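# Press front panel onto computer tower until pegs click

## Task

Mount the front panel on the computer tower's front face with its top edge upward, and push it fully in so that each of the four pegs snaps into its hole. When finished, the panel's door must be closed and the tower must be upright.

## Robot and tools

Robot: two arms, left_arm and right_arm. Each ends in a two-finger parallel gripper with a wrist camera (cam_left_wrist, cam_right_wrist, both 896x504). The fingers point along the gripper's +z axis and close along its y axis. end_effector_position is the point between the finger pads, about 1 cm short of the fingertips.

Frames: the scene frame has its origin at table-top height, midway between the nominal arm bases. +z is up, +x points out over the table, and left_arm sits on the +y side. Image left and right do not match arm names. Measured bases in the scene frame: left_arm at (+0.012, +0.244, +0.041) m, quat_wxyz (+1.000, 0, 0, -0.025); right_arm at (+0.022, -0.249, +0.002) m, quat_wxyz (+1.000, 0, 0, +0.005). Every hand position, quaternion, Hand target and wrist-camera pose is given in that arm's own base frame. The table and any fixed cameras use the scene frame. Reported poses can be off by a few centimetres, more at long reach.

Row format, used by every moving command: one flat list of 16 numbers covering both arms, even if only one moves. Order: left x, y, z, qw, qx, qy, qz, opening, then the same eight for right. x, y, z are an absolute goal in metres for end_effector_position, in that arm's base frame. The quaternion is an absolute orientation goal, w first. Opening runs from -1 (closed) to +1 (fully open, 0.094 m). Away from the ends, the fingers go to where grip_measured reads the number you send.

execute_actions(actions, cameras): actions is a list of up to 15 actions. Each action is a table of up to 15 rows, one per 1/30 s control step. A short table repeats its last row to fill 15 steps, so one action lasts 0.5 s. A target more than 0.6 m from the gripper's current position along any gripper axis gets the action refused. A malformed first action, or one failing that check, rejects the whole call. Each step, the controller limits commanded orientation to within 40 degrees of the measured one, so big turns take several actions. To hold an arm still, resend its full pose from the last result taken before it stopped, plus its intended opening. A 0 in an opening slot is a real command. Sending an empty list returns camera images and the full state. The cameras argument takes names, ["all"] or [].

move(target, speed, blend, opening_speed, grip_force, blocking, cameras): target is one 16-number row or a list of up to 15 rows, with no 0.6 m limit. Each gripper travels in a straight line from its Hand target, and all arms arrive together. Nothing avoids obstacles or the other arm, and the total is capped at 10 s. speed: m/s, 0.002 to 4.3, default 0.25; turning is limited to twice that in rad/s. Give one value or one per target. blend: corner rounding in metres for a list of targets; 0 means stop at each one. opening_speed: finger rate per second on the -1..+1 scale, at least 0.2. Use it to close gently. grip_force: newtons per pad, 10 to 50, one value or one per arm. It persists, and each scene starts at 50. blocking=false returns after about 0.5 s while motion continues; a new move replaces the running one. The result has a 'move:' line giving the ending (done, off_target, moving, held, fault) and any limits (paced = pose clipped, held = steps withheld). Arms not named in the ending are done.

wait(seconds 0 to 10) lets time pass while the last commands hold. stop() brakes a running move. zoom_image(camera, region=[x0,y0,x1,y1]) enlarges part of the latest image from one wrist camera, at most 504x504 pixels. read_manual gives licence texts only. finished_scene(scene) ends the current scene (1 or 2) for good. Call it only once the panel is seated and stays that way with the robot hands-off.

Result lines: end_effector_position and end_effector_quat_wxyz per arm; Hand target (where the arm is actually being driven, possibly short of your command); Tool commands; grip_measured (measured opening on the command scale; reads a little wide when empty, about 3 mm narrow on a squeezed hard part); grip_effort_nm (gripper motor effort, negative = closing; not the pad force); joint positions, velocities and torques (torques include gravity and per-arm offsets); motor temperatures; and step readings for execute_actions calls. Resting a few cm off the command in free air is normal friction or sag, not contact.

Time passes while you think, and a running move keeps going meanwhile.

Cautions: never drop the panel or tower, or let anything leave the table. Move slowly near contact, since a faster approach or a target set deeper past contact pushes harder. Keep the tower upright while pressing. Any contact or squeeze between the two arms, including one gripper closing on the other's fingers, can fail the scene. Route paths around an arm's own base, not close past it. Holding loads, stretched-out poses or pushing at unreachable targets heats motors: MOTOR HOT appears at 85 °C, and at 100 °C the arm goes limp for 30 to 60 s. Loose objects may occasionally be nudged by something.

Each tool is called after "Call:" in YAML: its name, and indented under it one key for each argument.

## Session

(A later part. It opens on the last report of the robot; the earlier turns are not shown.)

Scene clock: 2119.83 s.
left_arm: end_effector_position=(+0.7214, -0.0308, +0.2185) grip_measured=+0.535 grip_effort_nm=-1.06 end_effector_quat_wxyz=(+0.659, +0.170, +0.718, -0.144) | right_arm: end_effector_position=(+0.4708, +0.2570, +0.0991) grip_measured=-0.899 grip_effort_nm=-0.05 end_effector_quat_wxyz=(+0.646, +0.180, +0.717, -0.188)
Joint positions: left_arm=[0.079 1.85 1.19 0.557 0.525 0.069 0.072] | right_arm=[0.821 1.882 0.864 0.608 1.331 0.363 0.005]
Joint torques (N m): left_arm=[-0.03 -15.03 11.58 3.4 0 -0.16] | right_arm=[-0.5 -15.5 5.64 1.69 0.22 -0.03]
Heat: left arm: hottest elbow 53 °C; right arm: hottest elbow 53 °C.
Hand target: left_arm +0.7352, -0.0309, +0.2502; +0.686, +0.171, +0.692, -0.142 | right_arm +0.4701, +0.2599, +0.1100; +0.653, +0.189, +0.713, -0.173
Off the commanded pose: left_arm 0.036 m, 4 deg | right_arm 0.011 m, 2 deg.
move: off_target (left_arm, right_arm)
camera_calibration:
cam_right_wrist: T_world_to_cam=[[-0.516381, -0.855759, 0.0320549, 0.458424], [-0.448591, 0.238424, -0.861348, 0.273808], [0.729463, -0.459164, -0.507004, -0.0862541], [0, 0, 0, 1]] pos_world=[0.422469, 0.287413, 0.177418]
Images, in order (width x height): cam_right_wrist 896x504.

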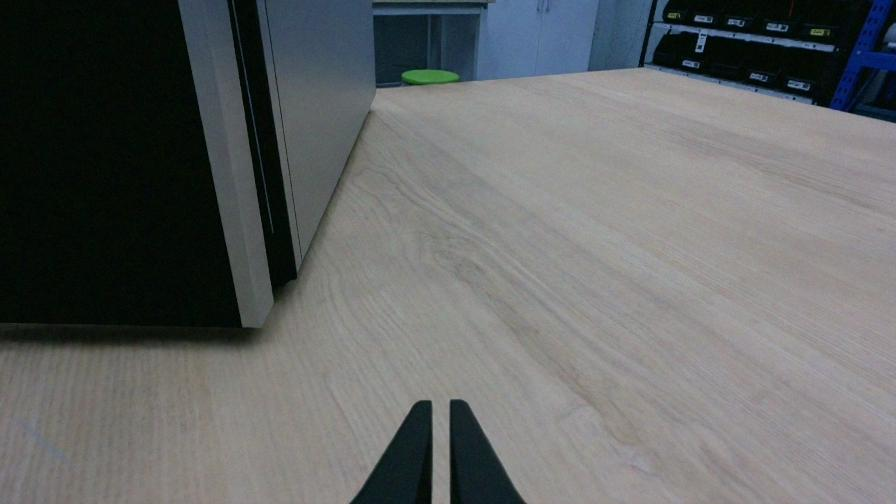

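Call:
zoom_image:
  camera: "cam_right_wrist"
  region: [200, 200, 340, 340]

Call:
zoom_image:
  camera: "cam_right_wrist"
  region: [160, 0, 300, 140]

Scaled by 3.600 from the camera's 896x504 image, which has a finer 1280x720 frame.

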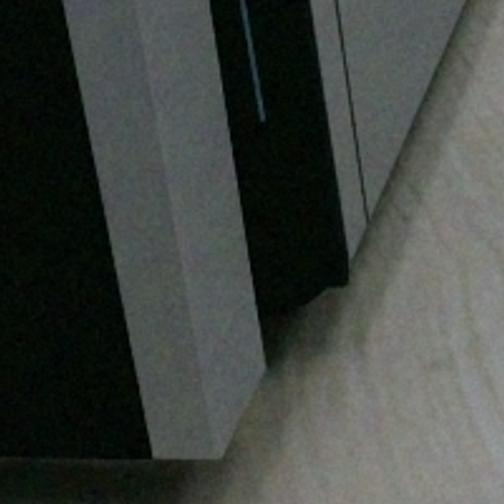

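Scaled by 3.600 from the camera's 896x504 image, which has a finer 1280x720 frame.

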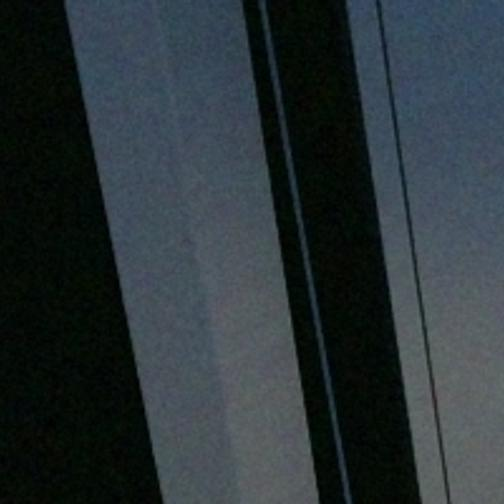

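Call:
move:
  target: [0.7150,-0.0300,0.2480,0.6983,0.1584,0.6809,-0.1536,0.20,0.47,0.26,0.11,0.6530,0.1890,0.7127,-0.1732,-0.9]
  speed: 0.03
  cameras: ["cam_right_wrist"]

Scene clock: 2140.63 s.
left_arm: end_effector_position=(+0.7131, -0.0317, +0.2181) grip_measured=+0.532 grip_effort_nm=-1.06 end_effector_quat_wxyz=(+0.677, +0.163, +0.702, -0.151) | right_arm: end_effector_position=(+0.4708, +0.2571, +0.0992) grip_measured=-0.899 grip_effort_nm=-0.05 end_effector_quat_wxyz=(+0.646, +0.180, +0.717, -0.188)
Joint positions: left_arm=[0.079 1.854 1.15 0.659 0.526 0.03 0.072] | right_arm=[0.821 1.882 0.864 0.609 1.331 0.363 0.005]
Joint torques (N m): left_arm=[0.73 -16.97 8.43 3.33 0.02 -0.22] | right_arm=[-0.97 -16.15 5.68 1.59 0.21 -0.03]
Heat: left arm: hottest elbow 52 °C; right arm: hottest elbow 50 °C.
Hand target: left_arm +0.7144, -0.0300, +0.2478; +0.698, +0.159, +0.681, -0.154 | right_arm +0.4701, +0.2599, +0.1100; +0.653, +0.189, +0.713, -0.173
Off the commanded pose: left_arm 0.030 m, 3 deg | right_arm 0.011 m, 2 deg.
move: off_target (left_arm, right_arm)
camera_calibration:
cam_right_wrist: T_world_to_cam=[[-0.516406, -0.855755, 0.0317471, 0.458485], [-0.448372, 0.238614, -0.861409, 0.273758], [0.72958, -0.459072, -0.506918, -0.0862941], [0, 0, 0, 1]] pos_world=[0.422468, 0.287413, 0.177518]
Images, in order (width x height): cam_right_wrist 896x504.

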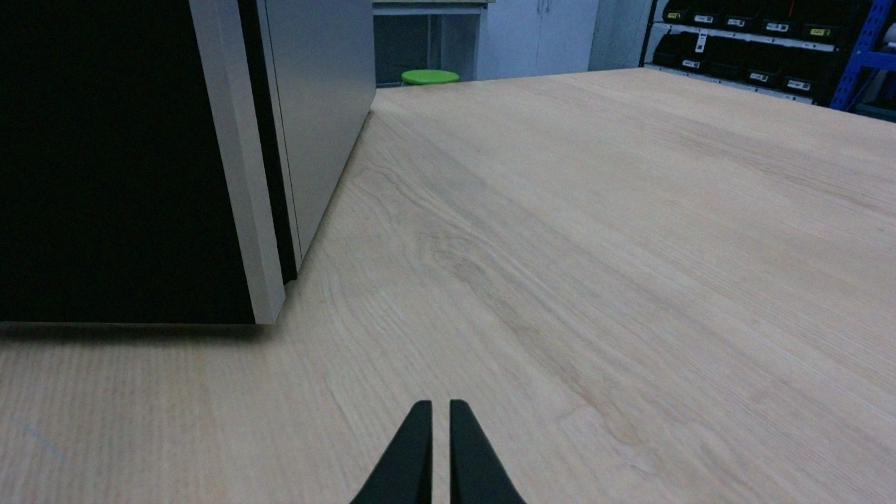

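Call:
execute_actions:
  actions: []

Scene clock: 2180.93 s.
left_arm: end_effector_position=(+0.7131, -0.0317, +0.2181) grip_measured=+0.532 grip_effort_nm=-1.06 end_effector_quat_wxyz=(+0.677, +0.163, +0.702, -0.151) | right_arm: end_effector_position=(+0.4708, +0.2571, +0.0992) grip_measured=-0.899 grip_effort_nm=-0.05 end_effector_quat_wxyz=(+0.646, +0.180, +0.717, -0.188)
Joint positions: left_arm=[0.079 1.854 1.15 0.659 0.526 0.03 0.072] | right_arm=[0.821 1.882 0.864 0.609 1.331 0.363 0.005]
Joint velocities: within noise
Joint torques (N m): left_arm=[0.32 -16.85 8.55 3.37 0.03 -0.24] | right_arm=[-1.08 -16.15 5.63 1.59 0.2 -0.05]
Motor temperatures (°C): left_arm=[24 31 47 27 24 22 28] | right_arm=[22 35 48 22 24 23 24]
Heat: left arm: hottest elbow 47 °C; right arm: hottest elbow 48 °C.
Hand target: left_arm +0.7144, -0.0300, +0.2479; +0.698, +0.159, +0.681, -0.154 | right_arm +0.4701, +0.2599, +0.1100; +0.653, +0.189, +0.713, -0.173
Tool commands: left_gripper/opening=+0.2 right_gripper/opening=-0.9
Off the commanded pose: left_arm 0.030 m, 3 deg | right_arm 0.011 m, 2 deg.
camera_calibration:
cam_left_wrist: T_world_to_cam=[[-0.431609, -0.901854, -0.0193167, 0.284547], [-0.405162, 0.212946, -0.8891, 0.528349], [0.805951, -0.375917, -0.457306, -0.39736], [0, 0, 0, 1]] pos_world=[0.657133, -0.00526404, 0.293536]
cam_right_wrist: T_world_to_cam=[[-0.516406, -0.855755, 0.0317471, 0.458485], [-0.448372, 0.238614, -0.861409, 0.273758], [0.72958, -0.459072, -0.506918, -0.0862941], [0, 0, 0, 1]] pos_world=[0.422468, 0.287413, 0.177518]

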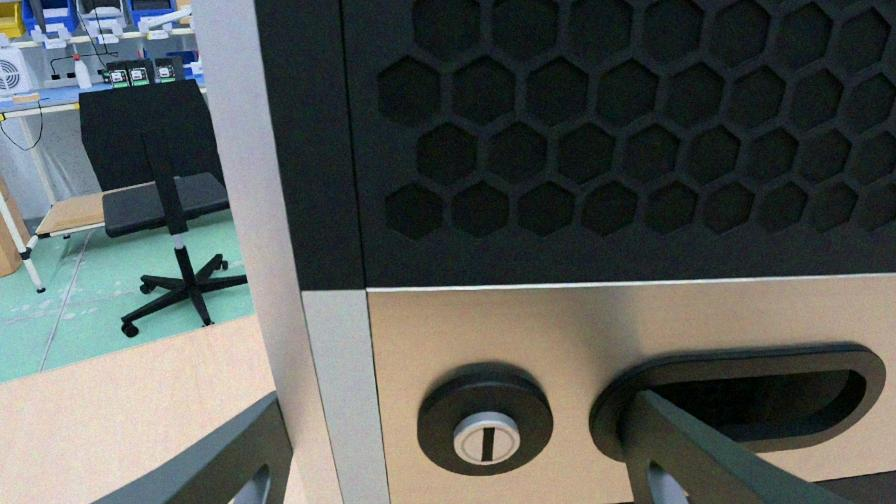

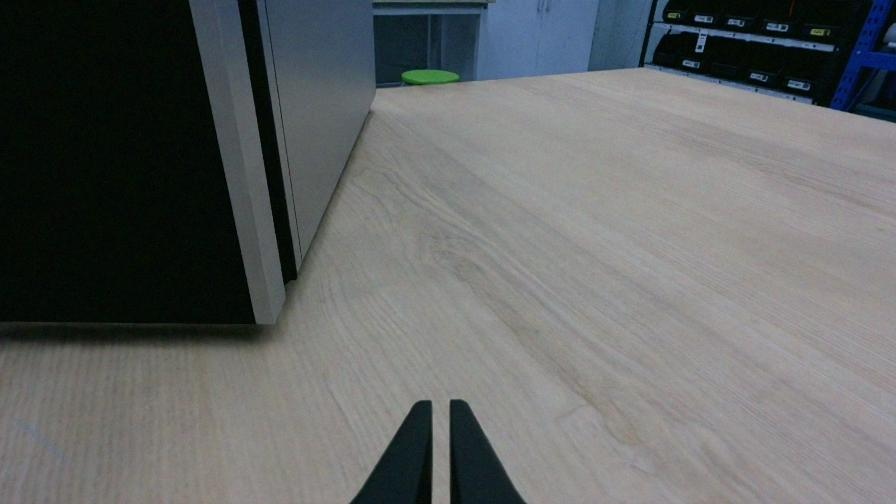

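Call:
move:
  target:
    - [0.7150,-0.0300,0.2480,0.6983,0.1584,0.6809,-0.1536,0.20,0.42,0.12,0.13,0.6530,0.1890,0.7127,-0.1732,-0.9]
    - [0.7150,-0.0300,0.2480,0.6983,0.1584,0.6809,-0.1536,0.20,0.44,0.04,0.4,0.604,-0.295,0.695,0.257,1]
    - [0.7150,-0.0300,0.2480,0.6983,0.1584,0.6809,-0.1536,0.20,0.53,0.08,0.62,0.6925,-0.302,0.512,0.4076,1]
    - [0.7150,-0.0300,0.2480,0.6983,0.1584,0.6809,-0.1536,0.20,0.545,0.17,0.59,0.4484,-0.4286,0.7370,0.2685,1]
  speed: 0.3
  blend: [0.03,0.03,0.03,0]
  cameras: ["cam_right_wrist"]

Call:
zoom_image:
  camera: "cam_right_wrist"
  region: [460, 210, 660, 310]

Call:
zoom_image:
  camera: "cam_right_wrist"
  region: [440, 10, 640, 110]

Scene clock: 2198.13 s.
left_arm: end_effector_position=(+0.7131, -0.0317, +0.2181) grip_measured=+0.532 grip_effort_nm=-1.06 end_effector_quat_wxyz=(+0.677, +0.163, +0.702, -0.151) | right_arm: end_effector_position=(+0.5458, +0.1645, +0.5711) grip_measured=+0.998 grip_effort_nm=0.12 end_effector_quat_wxyz=(+0.434, -0.415, +0.750, +0.277)
Joint positions: left_arm=[0.079 1.854 1.15 0.659 0.526 0.03 0.072] | right_arm=[0.063 1.581 2.121 -1.326 -0.845 -0.578 0.094]
Joint torques (N m): left_arm=[0.5 -16.85 8.46 3.45 0.03 -0.27] | right_arm=[0.15 -12.69 13.81 0.65 -0.27 -0.15]
Heat: left arm: hottest elbow 46 °C; right arm: hottest elbow 48 °C.
Hand target: left_arm +0.7144, -0.0300, +0.2479; +0.698, +0.159, +0.681, -0.154 | right_arm +0.5440, +0.1698, +0.5895; +0.449, -0.428, +0.737, +0.268
Off the commanded pose: left_arm 0.030 m, 3 deg | right_arm 0.020 m, 3 deg.
move: off_target (left_arm, right_arm); blend cut to 0 m at target 2; target 2's new opening was sent with right_arm's hand 0.031 m and 3 deg from that target
camera_calibration:
cam_right_wrist: T_world_to_cam=[[0.854015, -0.517538, -0.0530374, -0.352198], [-0.442002, -0.66802, -0.598652, 0.731577], [0.274395, 0.534701, -0.799251, 0.307658], [0, 0, 0, 1]] pos_world=[0.539721, 0.141927, 0.665177]
Images, in order (width x height): cam_right_wrist 896x504.

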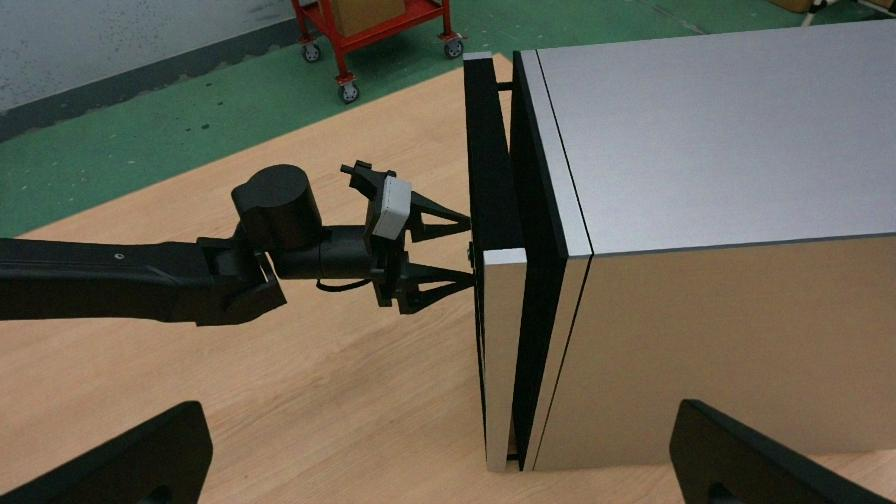

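Scaled by 2.520 from the camera's 896x504 image, which has a finer 1280x720 frame.

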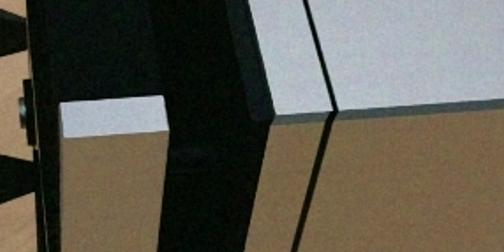

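Scaled by 2.520 from the camera's 896x504 image, which has a finer 1280x720 frame.

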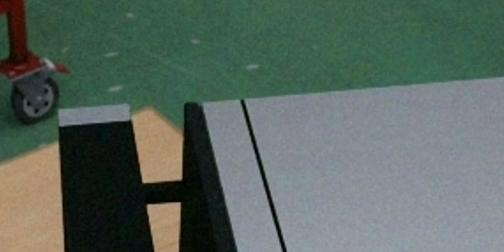

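Call:
move:
  target:
    - [0.7150,-0.0300,0.2480,0.6983,0.1584,0.6809,-0.1536,0.20,0.49,0.05,0.6,0.604,-0.295,0.695,0.257,1]
    - [0.7150,-0.0300,0.2480,0.6983,0.1584,0.6809,-0.1536,0.20,0.46,0.03,0.35,0.604,-0.295,0.695,0.257,1]
    - [0.7150,-0.0300,0.2480,0.6983,0.1584,0.6809,-0.1536,0.20,0.50,0.0,0.10,0.593,-0.368,0.625,0.349,1]
  speed: 0.3
  blend: [0.03,0.03,0]
  cameras: ["cam_right_wrist"]

Call:
zoom_image:
  camera: "cam_right_wrist"
  region: [430, 60, 590, 230]

Scene clock: 2216.03 s.
left_arm: end_effector_position=(+0.7131, -0.0317, +0.2181) grip_measured=+0.532 grip_effort_nm=-1.06 end_effector_quat_wxyz=(+0.677, +0.163, +0.702, -0.151) | right_arm: end_effector_position=(+0.4906, +0.0082, +0.0957) grip_measured=+0.998 grip_effort_nm=0.12 end_effector_quat_wxyz=(+0.585, -0.369, +0.628, +0.356)
Joint positions: left_arm=[0.079 1.854 1.15 0.659 0.526 0.03 0.072] | right_arm=[-0.34 1.853 0.749 0.721 -1.405 -0.361 0.094]
Joint torques (N m): left_arm=[0.26 -16.97 8.49 3.32 0.03 -0.25] | right_arm=[-2.43 -12.22 7.36 1.5 -0.29 0.07]
Heat: left arm: hottest elbow 46 °C; right arm: hottest elbow 50 °C.
Hand target: left_arm +0.7144, -0.0300, +0.2479; +0.698, +0.159, +0.681, -0.154 | right_arm +0.4996, -0.0001, +0.1001; +0.592, -0.369, +0.626, +0.349
Off the commanded pose: left_arm 0.030 m, 3 deg | right_arm 0.013 m, 1 deg.
move: off_target (left_arm, right_arm)
camera_calibration:
cam_right_wrist: T_world_to_cam=[[0.871607, -0.489756, -0.0209916, -0.42296], [-0.250828, -0.408783, -0.877486, 0.248971], [0.421173, 0.770088, -0.479143, -0.0781223], [0, 0, 0, 1]] pos_world=[0.464007, -0.0452107, 0.172158]
Images, in order (width x height): cam_right_wrist 896x504.

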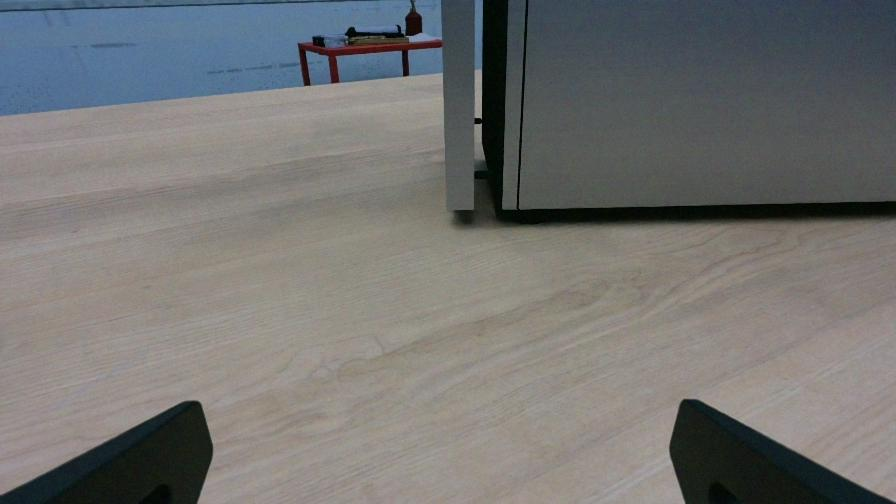

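Scaled by 2.965 from the camera's 896x504 image, which has a finer 1280x720 frame.

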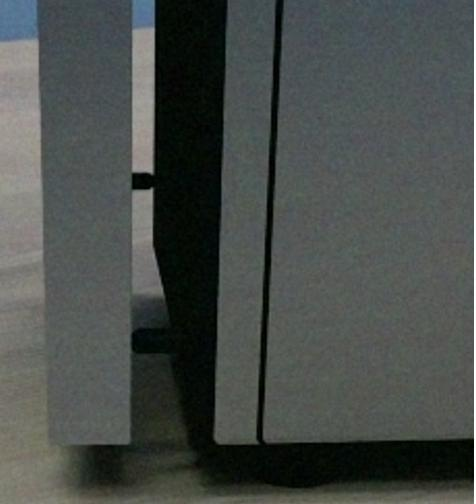

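Call:
move:
  target:
    - [0.7150,-0.0300,0.2480,0.6983,0.1584,0.6809,-0.1536,0.20,0.46,0.03,0.35,0.604,-0.295,0.695,0.257,1]
    - [0.7150,-0.0300,0.2480,0.6983,0.1584,0.6809,-0.1536,0.20,0.55,0.07,0.5,0.6925,-0.302,0.512,0.4076,1]
    - [0.7150,-0.0300,0.2480,0.6983,0.1584,0.6809,-0.1536,0.20,0.615,0.1425,0.5,0.6925,-0.302,0.512,0.4076,1]
  speed: 0.3
  blend: [0.03,0.03,0]
  cameras: ["cam_right_wrist"]

Call:
zoom_image:
  camera: "cam_right_wrist"
  region: [270, 225, 480, 405]

Call:
zoom_image:
  camera: "cam_right_wrist"
  region: [360, 220, 490, 320]

Scene clock: 2236.37 s.
left_arm: end_effector_position=(+0.7131, -0.0317, +0.2181) grip_measured=+0.532 grip_effort_nm=-1.06 end_effector_quat_wxyz=(+0.677, +0.163, +0.702, -0.151) | right_arm: end_effector_position=(+0.6117, +0.1429, +0.4692) grip_measured=+0.998 grip_effort_nm=0.12 end_effector_quat_wxyz=(+0.680, -0.295, +0.529, +0.412)
Joint positions: left_arm=[0.079 1.854 1.15 0.659 0.526 0.03 0.072] | right_arm=[-0.005 1.601 1.282 0.83 -0.998 0.477 0.094]
Joint torques (N m): left_arm=[0.21 -16.85 8.53 3.3 0.03 -0.25] | right_arm=[-1.26 -14.56 14.71 0.88 0.42 0.11]
Heat: left arm: hottest elbow 45 °C; right arm: hottest elbow 49 °C.
Hand target: left_arm +0.7144, -0.0300, +0.2479; +0.698, +0.159, +0.681, -0.154 | right_arm +0.6129, +0.1423, +0.4995; +0.693, -0.302, +0.512, +0.408
Off the commanded pose: left_arm 0.030 m, 3 deg | right_arm 0.031 m, 3 deg.
move: off_target (left_arm, right_arm)
camera_calibration:
cam_right_wrist: T_world_to_cam=[[0.865925, -0.498131, -0.0451508, -0.438793], [-0.123001, -0.124578, -0.984556, 0.593551], [0.484813, 0.858106, -0.169146, -0.250911], [0, 0, 0, 1]] pos_world=[0.574615, 0.0706755, 0.522132]
Images, in order (width x height): cam_right_wrist 896x504.

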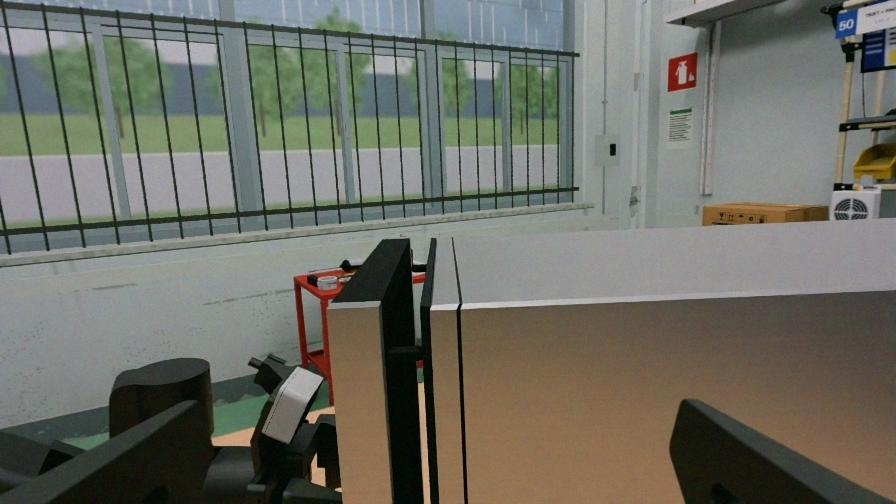

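Scaled by 2.400 from the camera's 896x504 image, which has a finer 1280x720 frame.

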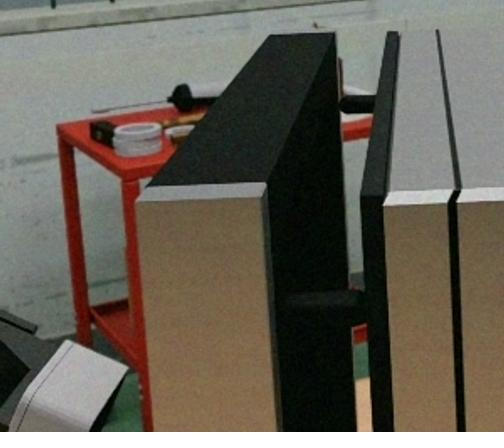

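Scaled by 3.877 from the camera's 896x504 image, which has a finer 1280x720 frame.

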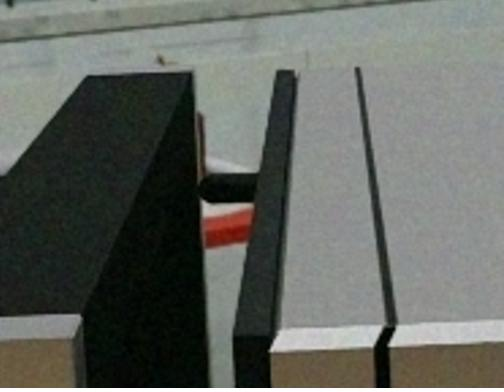

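Call:
move:
  target:
    - [0.7150,-0.0300,0.2480,0.6983,0.1584,0.6809,-0.1536,0.20,0.53,0.05,0.5,0.6925,-0.302,0.512,0.4076,-0.9]
    - [0.7150,-0.0300,0.2480,0.6983,0.1584,0.6809,-0.1536,0.20,0.44,0.04,0.35,0.604,-0.295,0.695,0.257,-0.9]
    - [0.7150,-0.0300,0.2480,0.6983,0.1584,0.6809,-0.1536,0.20,0.42,0.12,0.13,0.6530,0.1890,0.7127,-0.1732,-0.9]
    - [0.7150,-0.0300,0.2480,0.6983,0.1584,0.6809,-0.1536,0.20,0.47,0.26,0.11,0.6530,0.1890,0.7127,-0.1732,-0.9]
  speed: 0.3
  blend: [0.03,0.03,0.03,0]
  cameras: ["cam_right_wrist"]

Call:
zoom_image:
  camera: "cam_right_wrist"
  region: [180, 180, 380, 340]

Scene clock: 2289.43 s.
left_arm: end_effector_position=(+0.7131, -0.0317, +0.2181) grip_measured=+0.532 grip_effort_nm=-1.07 end_effector_quat_wxyz=(+0.677, +0.163, +0.702, -0.151) | right_arm: end_effector_position=(+0.4614, +0.2492, +0.0999) grip_measured=-0.898 grip_effort_nm=-0.09 end_effector_quat_wxyz=(+0.647, +0.174, +0.718, -0.187)
Joint positions: left_arm=[0.079 1.854 1.15 0.659 0.526 0.03 0.072] | right_arm=[0.824 1.862 0.821 0.649 1.326 0.337 0.005]
Joint torques (N m): left_arm=[0.21 -16.91 8.54 3.38 0.04 -0.23] | right_arm=[-0.21 -13.51 9.02 0.73 0.44 0.12]
Motor temperatures (°C): left_arm=[24 32 44 27 24 22 28] | right_arm=[22 34 53 22 24 23 24]
Heat: left arm: hottest elbow 44 °C; right arm: hottest elbow 53 °C.
Hand target: left_arm +0.7144, -0.0300, +0.2479; +0.698, +0.159, +0.681, -0.154 | right_arm +0.4695, +0.2598, +0.1104; +0.654, +0.188, +0.712, -0.173
Off the commanded pose: left_arm 0.030 m, 3 deg | right_arm 0.017 m, 2 deg.
move: off_target (left_arm, right_arm)
camera_calibration:
cam_right_wrist: T_world_to_cam=[[-0.507785, -0.86061, 0.0387969, 0.443476], [-0.452224, 0.227953, -0.862282, 0.276529], [0.733245, -0.455399, -0.50494, -0.0854077], [0, 0, 0, 1]] pos_world=[0.412868, 0.279729, 0.178115]
Images, in order (width x height): cam_right_wrist 896x504.

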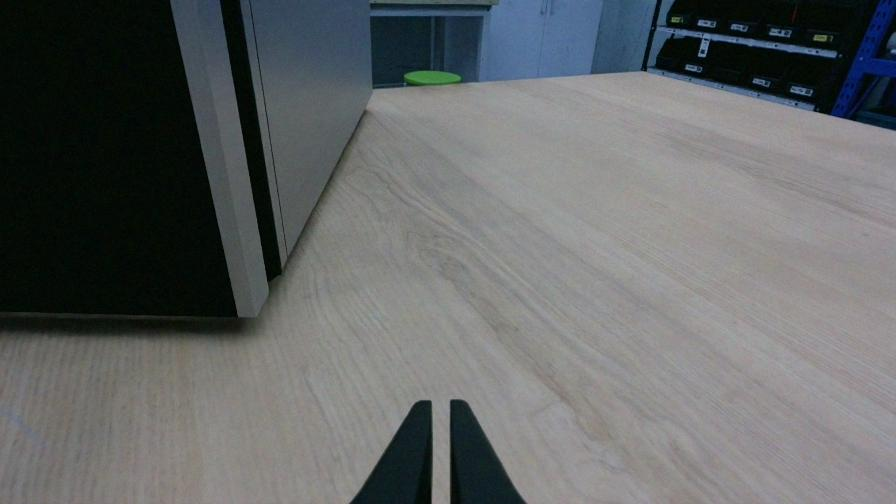

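Scaled by 2.520 from the camera's 896x504 image, which has a finer 1280x720 frame.

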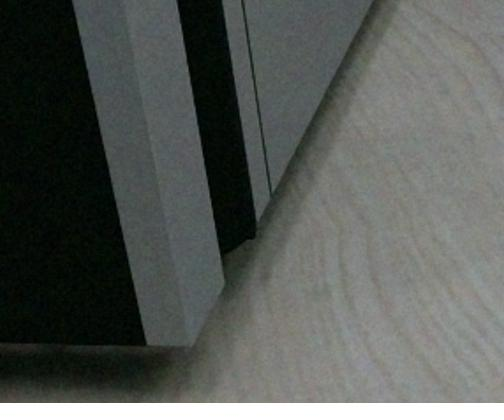

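Call:
move:
  target: [0.7130,-0.0235,0.2370,0.6983,0.1584,0.6809,-0.1536,0.20,0.47,0.26,0.11,0.6530,0.1890,0.7127,-0.1732,-0.9]
  speed: 0.03

Scene clock: 2308.10 s.
left_arm: end_effector_position=(+0.7097, -0.0281, +0.2181) grip_measured=+0.532 grip_effort_nm=-1.06 end_effector_quat_wxyz=(+0.682, +0.165, +0.696, -0.151) | right_arm: end_effector_position=(+0.4611, +0.2489, +0.0989) grip_measured=-0.898 grip_effort_nm=-0.10 end_effector_quat_wxyz=(+0.646, +0.174, +0.719, -0.188)
Joint positions: left_arm=[0.087 1.854 1.138 0.687 0.536 0.03 0.072] | right_arm=[0.824 1.862 0.821 0.64 1.326 0.344 0.005]
Joint torques (N m): left_arm=[0.97 -15.79 8.47 3.32 0.11 -0.27] | right_arm=[-1.61 -14.39 9.11 0.58 0.44 0.09]
Heat: left arm: hottest elbow 44 °C; right arm: hottest elbow 52 °C.
Hand target: left_arm +0.7125, -0.0237, +0.2369; +0.698, +0.159, +0.681, -0.154 | right_arm +0.4695, +0.2598, +0.1104; +0.653, +0.189, +0.712, -0.173
Off the commanded pose: left_arm 0.020 m, 3 deg | right_arm 0.018 m, 3 deg.
move: off_target (left_arm, right_arm)

Call:
move:
  target: [0.7150,-0.0270,0.2300,0.6845,0.1616,0.6948,-0.1506,0.20,0.47,0.26,0.11,0.6530,0.1890,0.7127,-0.1732,-0.9]
  speed: 0.03

Scene clock: 2316.73 s.
left_arm: end_effector_position=(+0.7097, -0.0276, +0.2121) grip_measured=+0.532 grip_effort_nm=-1.06 end_effector_quat_wxyz=(+0.673, +0.161, +0.706, -0.152) | right_arm: end_effector_position=(+0.4611, +0.2489, +0.0989) grip_measured=-0.898 grip_effort_nm=-0.09 end_effector_quat_wxyz=(+0.646, +0.174, +0.719, -0.188)
Joint positions: left_arm=[0.087 1.854 1.138 0.66 0.533 0.03 0.072] | right_arm=[0.824 1.862 0.821 0.64 1.326 0.345 0.005]
Joint torques (N m): left_arm=[0.32 -15.85 9.05 2.26 -0.04 -0.04] | right_arm=[-0.91 -14.04 9.13 0.55 0.45 0.08]
Heat: left arm: hottest elbow 43 °C; right arm: hottest elbow 51 °C.
Hand target: left_arm +0.7145, -0.0271, +0.2300; +0.684, +0.162, +0.695, -0.151 | right_arm +0.4695, +0.2598, +0.1104; +0.653, +0.189, +0.712, -0.173
Off the commanded pose: left_arm 0.019 m, 2 deg | right_arm 0.018 m, 3 deg.
move: off_target (left_arm, right_arm)

Call:
move:
  target: [0.7260,-0.0300,0.2400,0.6845,0.1616,0.6948,-0.1506,0.20,0.47,0.26,0.11,0.6530,0.1890,0.7127,-0.1732,-0.9]
  speed: 0.03

Scene clock: 2327.03 s.
left_arm: end_effector_position=(+0.7096, -0.0269, +0.2052) grip_measured=+0.532 grip_effort_nm=-1.06 end_effector_quat_wxyz=(+0.663, +0.156, +0.716, -0.154) | right_arm: end_effector_position=(+0.4611, +0.2489, +0.0989) grip_measured=-0.898 grip_effort_nm=-0.10 end_effector_quat_wxyz=(+0.646, +0.174, +0.719, -0.188)
Joint positions: left_arm=[0.087 1.854 1.138 0.63 0.529 0.03 0.072] | right_arm=[0.824 1.862 0.821 0.64 1.326 0.345 0.005]
Joint torques (N m): left_arm=[-0.56 -16.03 11.62 2.25 -0.12 -0.06] | right_arm=[-1.14 -13.86 9.14 0.73 0.43 0.08]
Heat: left arm: hottest elbow 43 °C; right arm: hottest elbow 50 °C.
Hand target: left_arm +0.7233, -0.0301, +0.2403; +0.684, +0.162, +0.695, -0.151 | right_arm +0.4695, +0.2598, +0.1104; +0.653, +0.189, +0.712, -0.173
Off the commanded pose: left_arm 0.039 m, 4 deg | right_arm 0.018 m, 3 deg.
move: off_target (left_arm, right_arm)

Call:
move:
  target: [0.7280,-0.0300,0.2560,0.6983,0.1584,0.6809,-0.1536,0.20,0.47,0.26,0.11,0.6530,0.1890,0.7127,-0.1732,-0.9]
  speed: 0.03

Scene clock: 2331.63 s.
left_arm: end_effector_position=(+0.7096, -0.0269, +0.2056) grip_measured=+0.532 grip_effort_nm=-1.06 end_effector_quat_wxyz=(+0.663, +0.157, +0.715, -0.154) | right_arm: end_effector_position=(+0.4611, +0.2489, +0.0989) grip_measured=-0.898 grip_effort_nm=-0.10 end_effector_quat_wxyz=(+0.646, +0.174, +0.719, -0.188)
Joint positions: left_arm=[0.087 1.854 1.138 0.631 0.529 0.03 0.072] | right_arm=[0.824 1.862 0.821 0.64 1.326 0.345 0.005]
Joint torques (N m): left_arm=[-0.03 -16.09 11.99 3.34 -0.08 -0.27] | right_arm=[-1.32 -13.63 9.17 0.68 0.44 0.11]
Heat: left arm: hottest elbow 43 °C; right arm: hottest elbow 50 °C.
Hand target: left_arm +0.7236, -0.0302, +0.2561; +0.698, +0.159, +0.681, -0.154 | right_arm +0.4695, +0.2598, +0.1104; +0.653, +0.189, +0.712, -0.173
Off the commanded pose: left_arm 0.054 m, 6 deg | right_arm 0.018 m, 3 deg.
move: off_target (left_arm, right_arm)

Near threshold; push a bit.

Call:
move:
  target: [0.7330,-0.0310,0.2640,0.6983,0.1584,0.6809,-0.1536,0.20,0.47,0.26,0.11,0.6530,0.1890,0.7127,-0.1732,-0.9]
  speed: 0.03

Scene clock: 2337.33 s.
left_arm: end_effector_position=(+0.7145, -0.0273, +0.2153) grip_measured=+0.531 grip_effort_nm=-1.06 end_effector_quat_wxyz=(+0.670, +0.159, +0.709, -0.152) | right_arm: end_effector_position=(+0.4611, +0.2489, +0.0989) grip_measured=-0.898 grip_effort_nm=-0.09 end_effector_quat_wxyz=(+0.646, +0.174, +0.719, -0.188)
Joint positions: left_arm=[0.086 1.854 1.157 0.632 0.528 0.03 0.072] | right_arm=[0.824 1.862 0.821 0.64 1.326 0.345 0.005]
Joint torques (N m): left_arm=[-0.44 -16.79 12.46 2.39 -0.21 -0.25] | right_arm=[-1.14 -14.33 9.26 0.73 0.42 0.08]
Heat: left arm: hottest elbow 44 °C; right arm: hottest elbow 50 °C.
Hand target: left_arm +0.7286, -0.0311, +0.2642; +0.698, +0.159, +0.681, -0.154 | right_arm +0.4695, +0.2598, +0.1104; +0.653, +0.189, +0.712, -0.173
Off the commanded pose: left_arm 0.052 m, 5 deg | right_arm 0.018 m, 3 deg.
move: off_target (left_arm, right_arm)

Call:
move:
  target: [0.7330,-0.0360,0.2640,0.7002,0.1666,0.6790,-0.1452,0.20,0.47,0.26,0.11,0.6530,0.1890,0.7127,-0.1732,-0.9]
  speed: 0.03

Scene clock: 2345.03 s.
left_arm: end_effector_position=(+0.7146, -0.0295, +0.2152) grip_measured=+0.531 grip_effort_nm=-1.06 end_effector_quat_wxyz=(+0.670, +0.159, +0.709, -0.152) | right_arm: end_effector_position=(+0.4611, +0.2489, +0.0989) grip_measured=-0.898 grip_effort_nm=-0.09 end_effector_quat_wxyz=(+0.646, +0.174, +0.719, -0.188)
Joint positions: left_arm=[0.082 1.854 1.157 0.632 0.525 0.03 0.072] | right_arm=[0.824 1.862 0.821 0.64 1.326 0.345 0.005]
Joint torques (N m): left_arm=[-0.85 -17.08 12.34 2.39 -0.49 -0.03] | right_arm=[-0.97 -13.98 9.21 0.5 0.39 0.08]
Heat: left arm: hottest elbow 45 °C; right arm: hottest elbow 49 °C.
Hand target: left_arm +0.7286, -0.0359, +0.2642; +0.700, +0.166, +0.679, -0.146 | right_arm +0.4695, +0.2598, +0.1104; +0.653, +0.189, +0.712, -0.173
Off the commanded pose: left_arm 0.053 m, 5 deg | right_arm 0.018 m, 3 deg.
move: off_target (left_arm, right_arm)

Call:
move:
  target: [0.7330,-0.0330,0.2640,0.7015,0.1720,0.6778,-0.1397,0.20,0.47,0.26,0.11,0.6530,0.1890,0.7127,-0.1732,-0.9]
  speed: 0.03
  cameras: ["cam_right_wrist"]

Call:
zoom_image:
  camera: "cam_right_wrist"
  region: [180, 180, 380, 340]

Scene clock: 2351.90 s.
left_arm: end_effector_position=(+0.7146, -0.0296, +0.2152) grip_measured=+0.531 grip_effort_nm=-1.06 end_effector_quat_wxyz=(+0.670, +0.160, +0.709, -0.152) | right_arm: end_effector_position=(+0.4611, +0.2489, +0.0989) grip_measured=-0.898 grip_effort_nm=-0.09 end_effector_quat_wxyz=(+0.646, +0.174, +0.719, -0.188)
Joint positions: left_arm=[0.082 1.854 1.157 0.632 0.526 0.031 0.072] | right_arm=[0.824 1.862 0.821 0.64 1.326 0.345 0.005]
Joint torques (N m): left_arm=[-0.62 -16.44 12.46 2.4 -0.32 0.08] | right_arm=[-0.79 -14.1 9.18 0.7 0.43 0.09]
Heat: left arm: hottest elbow 47 °C; right arm: hottest elbow 49 °C.
Hand target: left_arm +0.7287, -0.0330, +0.2642; +0.701, +0.172, +0.678, -0.140 | right_arm +0.4695, +0.2598, +0.1104; +0.653, +0.189, +0.712, -0.173
Off the commanded pose: left_arm 0.052 m, 5 deg | right_arm 0.018 m, 3 deg.
move: off_target (left_arm, right_arm)
camera_calibration:
cam_right_wrist: T_world_to_cam=[[-0.508329, -0.860226, 0.0401614, 0.443079], [-0.454212, 0.2282, -0.861172, 0.276331], [0.731637, -0.456001, -0.506725, -0.084781], [0, 0, 0, 1]] pos_world=[0.412772, 0.279429, 0.177213]
Images, in order (width x height): cam_right_wrist 896x504.

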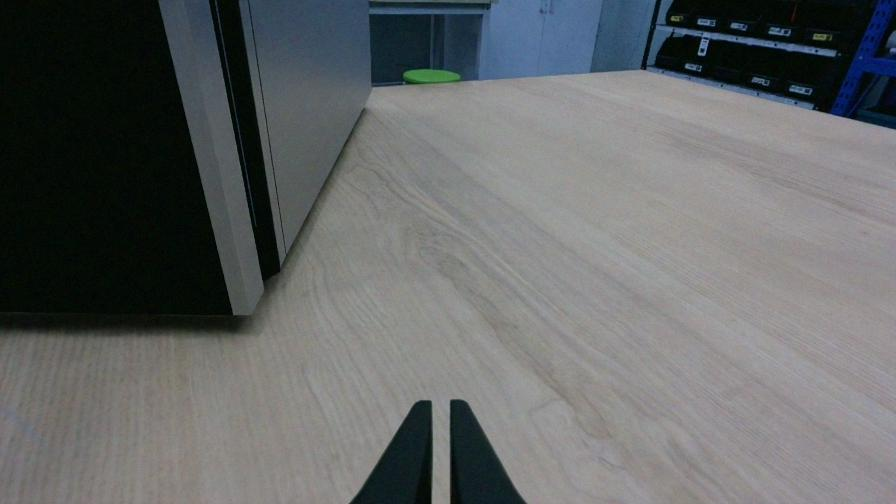

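Scaled by 2.520 from the camera's 896x504 image, which has a finer 1280x720 frame.

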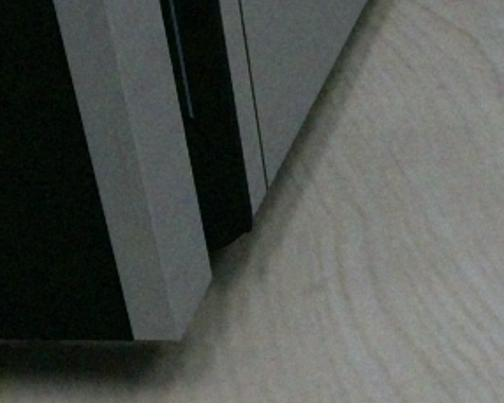

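Call:
move:
  target:
    - [0.7330,-0.0330,0.2640,0.7015,0.1720,0.6778,-0.1397,0.20,0.42,0.12,0.13,0.6530,0.1890,0.7127,-0.1732,-0.9]
    - [0.7330,-0.0330,0.2640,0.7015,0.1720,0.6778,-0.1397,0.20,0.44,0.04,0.4,0.604,-0.295,0.695,0.257,1]
    - [0.7330,-0.0330,0.2640,0.7015,0.1720,0.6778,-0.1397,0.20,0.53,0.08,0.62,0.6925,-0.302,0.512,0.4076,1]
    - [0.7330,-0.0330,0.2640,0.7015,0.1720,0.6778,-0.1397,0.20,0.545,0.17,0.59,0.4484,-0.4286,0.7370,0.2685,1]
  speed: 0.3
  blend: [0.03,0.03,0.03,0]
  cameras: ["cam_right_wrist"]

Call:
zoom_image:
  camera: "cam_right_wrist"
  region: [460, 210, 660, 310]

Call:
zoom_image:
  camera: "cam_right_wrist"
  region: [440, 10, 640, 110]

Call:
move:
  target: [0.7330,-0.0330,0.2640,0.7015,0.1720,0.6778,-0.1397,0.20,0.615,0.1425,0.5,0.6925,-0.302,0.512,0.4076,1]
  speed: 0.3
  cameras: ["cam_right_wrist"]

Call:
zoom_image:
  camera: "cam_right_wrist"
  region: [270, 225, 480, 405]

Call:
zoom_image:
  camera: "cam_right_wrist"
  region: [360, 220, 490, 320]

Scene clock: 2377.53 s.
left_arm: end_effector_position=(+0.7146, -0.0296, +0.2152) grip_measured=+0.531 grip_effort_nm=-1.06 end_effector_quat_wxyz=(+0.670, +0.160, +0.709, -0.152) | right_arm: end_effector_position=(+0.5458, +0.1645, +0.5711) grip_measured=+0.998 grip_effort_nm=0.12 end_effector_quat_wxyz=(+0.434, -0.415, +0.750, +0.277)
Joint positions: left_arm=[0.082 1.854 1.157 0.632 0.526 0.031 0.072] | right_arm=[0.063 1.581 2.121 -1.326 -0.845 -0.578 0.094]
Joint torques (N m): left_arm=[-0.5 -16.79 12.36 2.37 -0.32 0.09] | right_arm=[-0.32 -12.57 14.06 0.61 -0.3 -0.19]
Motor temperatures (°C): left_arm=[24 32 50 27 24 22 28] | right_arm=[22 34 50 22 24 23 24]
Heat: left arm: hottest elbow 50 °C; right arm: hottest elbow 50 °C.
Hand target: left_arm +0.7287, -0.0329, +0.2642; +0.701, +0.171, +0.678, -0.140 | right_arm +0.5440, +0.1698, +0.5895; +0.449, -0.428, +0.737, +0.268
Off the commanded pose: left_arm 0.052 m, 5 deg | right_arm 0.020 m, 3 deg.
move: off_target (left_arm, right_arm); blend cut to 0 m at target 2; target 2's new opening was sent with right_arm's hand 0.031 m and 3 deg from that target
camera_calibration:
cam_right_wrist: T_world_to_cam=[[0.854015, -0.517538, -0.0530374, -0.352198], [-0.442002, -0.66802, -0.598652, 0.731577], [0.274395, 0.534701, -0.799251, 0.307658], [0, 0, 0, 1]] pos_world=[0.539721, 0.141927, 0.665177]
Images, in order (width x height): cam_right_wrist 896x504.

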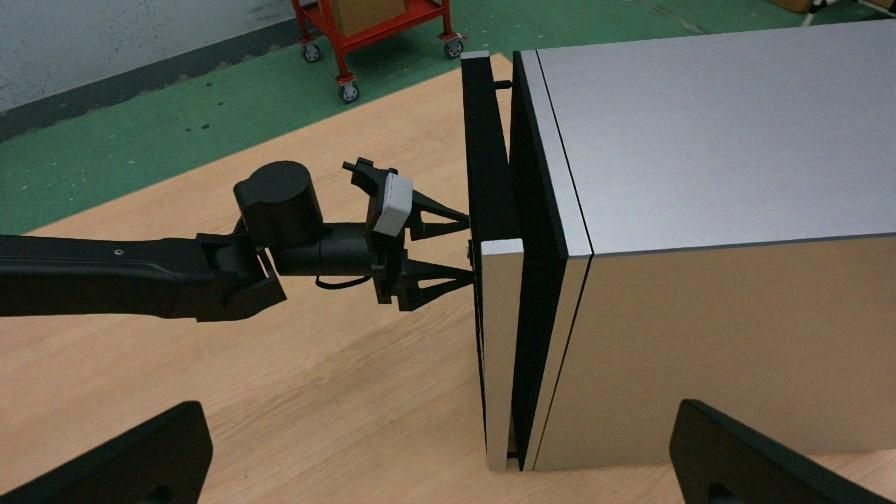

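Scaled by 2.520 from the camera's 896x504 image, which has a finer 1280x720 frame.

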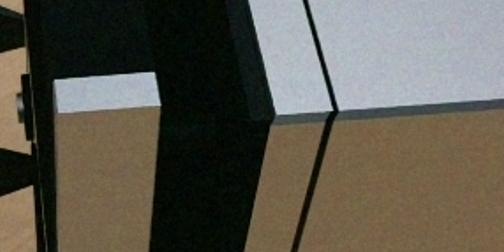

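Scaled by 2.520 from the camera's 896x504 image, which has a finer 1280x720 frame.

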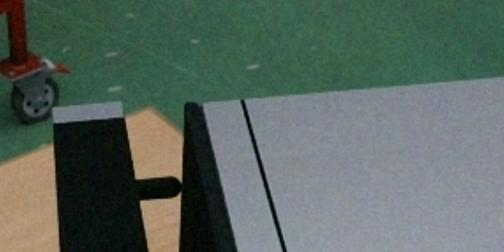

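Scene clock: 2380.23 s.
left_arm: end_effector_position=(+0.7146, -0.0296, +0.2152) grip_measured=+0.531 grip_effort_nm=-1.06 end_effector_quat_wxyz=(+0.670, +0.160, +0.709, -0.152) | right_arm: end_effector_position=(+0.6127, +0.1441, +0.5011) grip_measured=+0.998 grip_effort_nm=0.12 end_effector_quat_wxyz=(+0.692, -0.306, +0.513, +0.405)
Joint positions: left_arm=[0.082 1.854 1.157 0.632 0.526 0.031 0.072] | right_arm=[-0.003 1.596 1.344 0.808 -0.998 0.474 0.094]
Joint torques (N m): left_arm=[-0.26 -16.85 12.4 2.43 -0.3 0.1] | right_arm=[-1.49 -14.45 9.95 1.33 0.44 0.05]
Heat: left arm: hottest elbow 50 °C; right arm: hottest elbow 50 °C.
Hand target: left_arm +0.7287, -0.0329, +0.2642; +0.701, +0.171, +0.678, -0.140 | right_arm +0.6150, +0.1426, +0.4999; +0.693, -0.302, +0.512, +0.408
Off the commanded pose: left_arm 0.052 m, 5 deg | right_arm 0.003 m, 1 deg.
move: off_target (left_arm)
camera_calibration:
cam_right_wrist: T_world_to_cam=[[0.8675, -0.49743, -0.00287697, -0.459862], [-0.0754424, -0.125848, -0.989177, 0.59852], [0.491684, 0.858328, -0.1467, -0.262491], [0, 0, 0, 1]] pos_world=[0.573146, 0.0718768, 0.552211]
Images, in order (width x height): cam_right_wrist 896x504.

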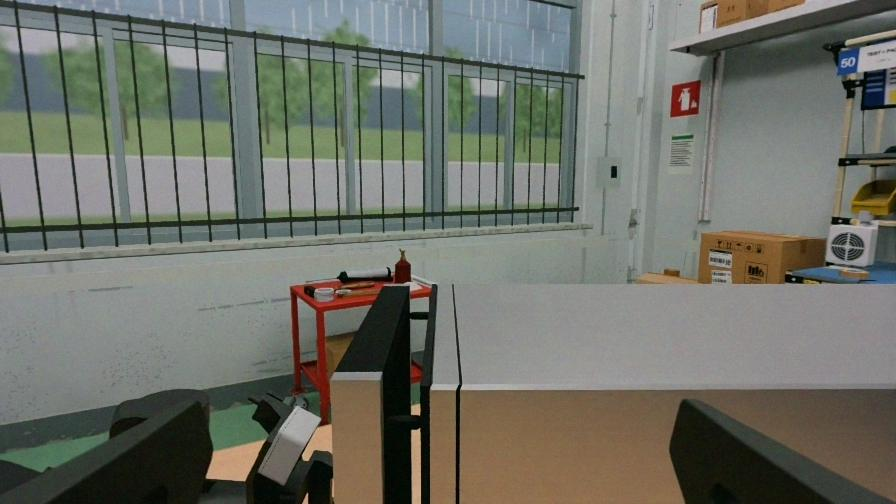

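Scaled by 2.400 from the camera's 896x504 image, which has a finer 1280x720 frame.

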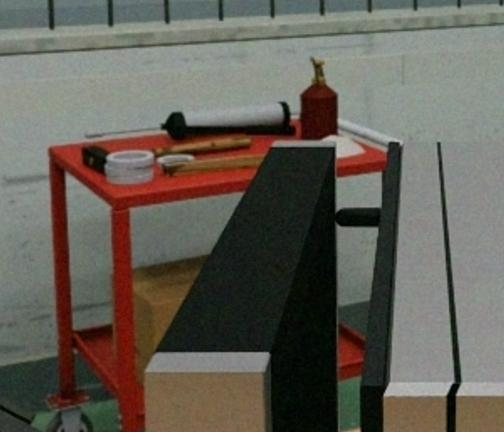

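Scaled by 3.877 from the camera's 896x504 image, which has a finer 1280x720 frame.

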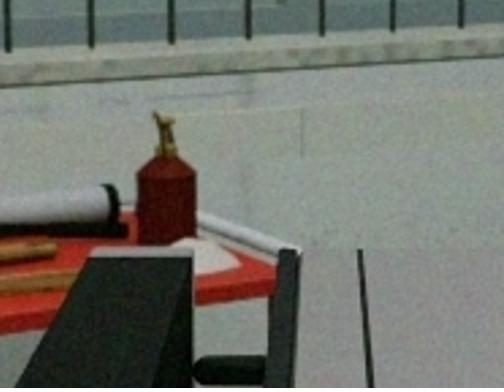

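Call:
move:
  target: [0.7330,-0.0390,0.2620,0.7030,0.1775,0.6765,-0.1340,0.20,0.615,0.1425,0.5,0.6925,-0.302,0.512,0.4076,1]
  speed: 0.03

Scene clock: 2400.13 s.
left_arm: end_effector_position=(+0.7163, -0.0339, +0.2163) grip_measured=+0.531 grip_effort_nm=-1.07 end_effector_quat_wxyz=(+0.672, +0.161, +0.708, -0.145) | right_arm: end_effector_position=(+0.6127, +0.1441, +0.5011) grip_measured=+0.998 grip_effort_nm=0.12 end_effector_quat_wxyz=(+0.692, -0.305, +0.513, +0.406)
Joint positions: left_arm=[0.071 1.854 1.159 0.632 0.507 0.043 0.072] | right_arm=[-0.003 1.596 1.344 0.808 -0.998 0.475 0.094]
Joint torques (N m): left_arm=[-0.79 -16.5 12.1 2.62 0.08 0.14] | right_arm=[-1.55 -14.15 10 1.33 0.47 0.1]
Heat: left arm: hottest elbow 51 °C; right arm: hottest elbow 50 °C.
Hand target: left_arm +0.7292, -0.0389, +0.2622; +0.703, +0.177, +0.676, -0.134 | right_arm +0.6150, +0.1426, +0.4999; +0.693, -0.302, +0.512, +0.408
Off the commanded pose: left_arm 0.049 m, 6 deg | right_arm 0.003 m, 0 deg.
move: off_target (left_arm)


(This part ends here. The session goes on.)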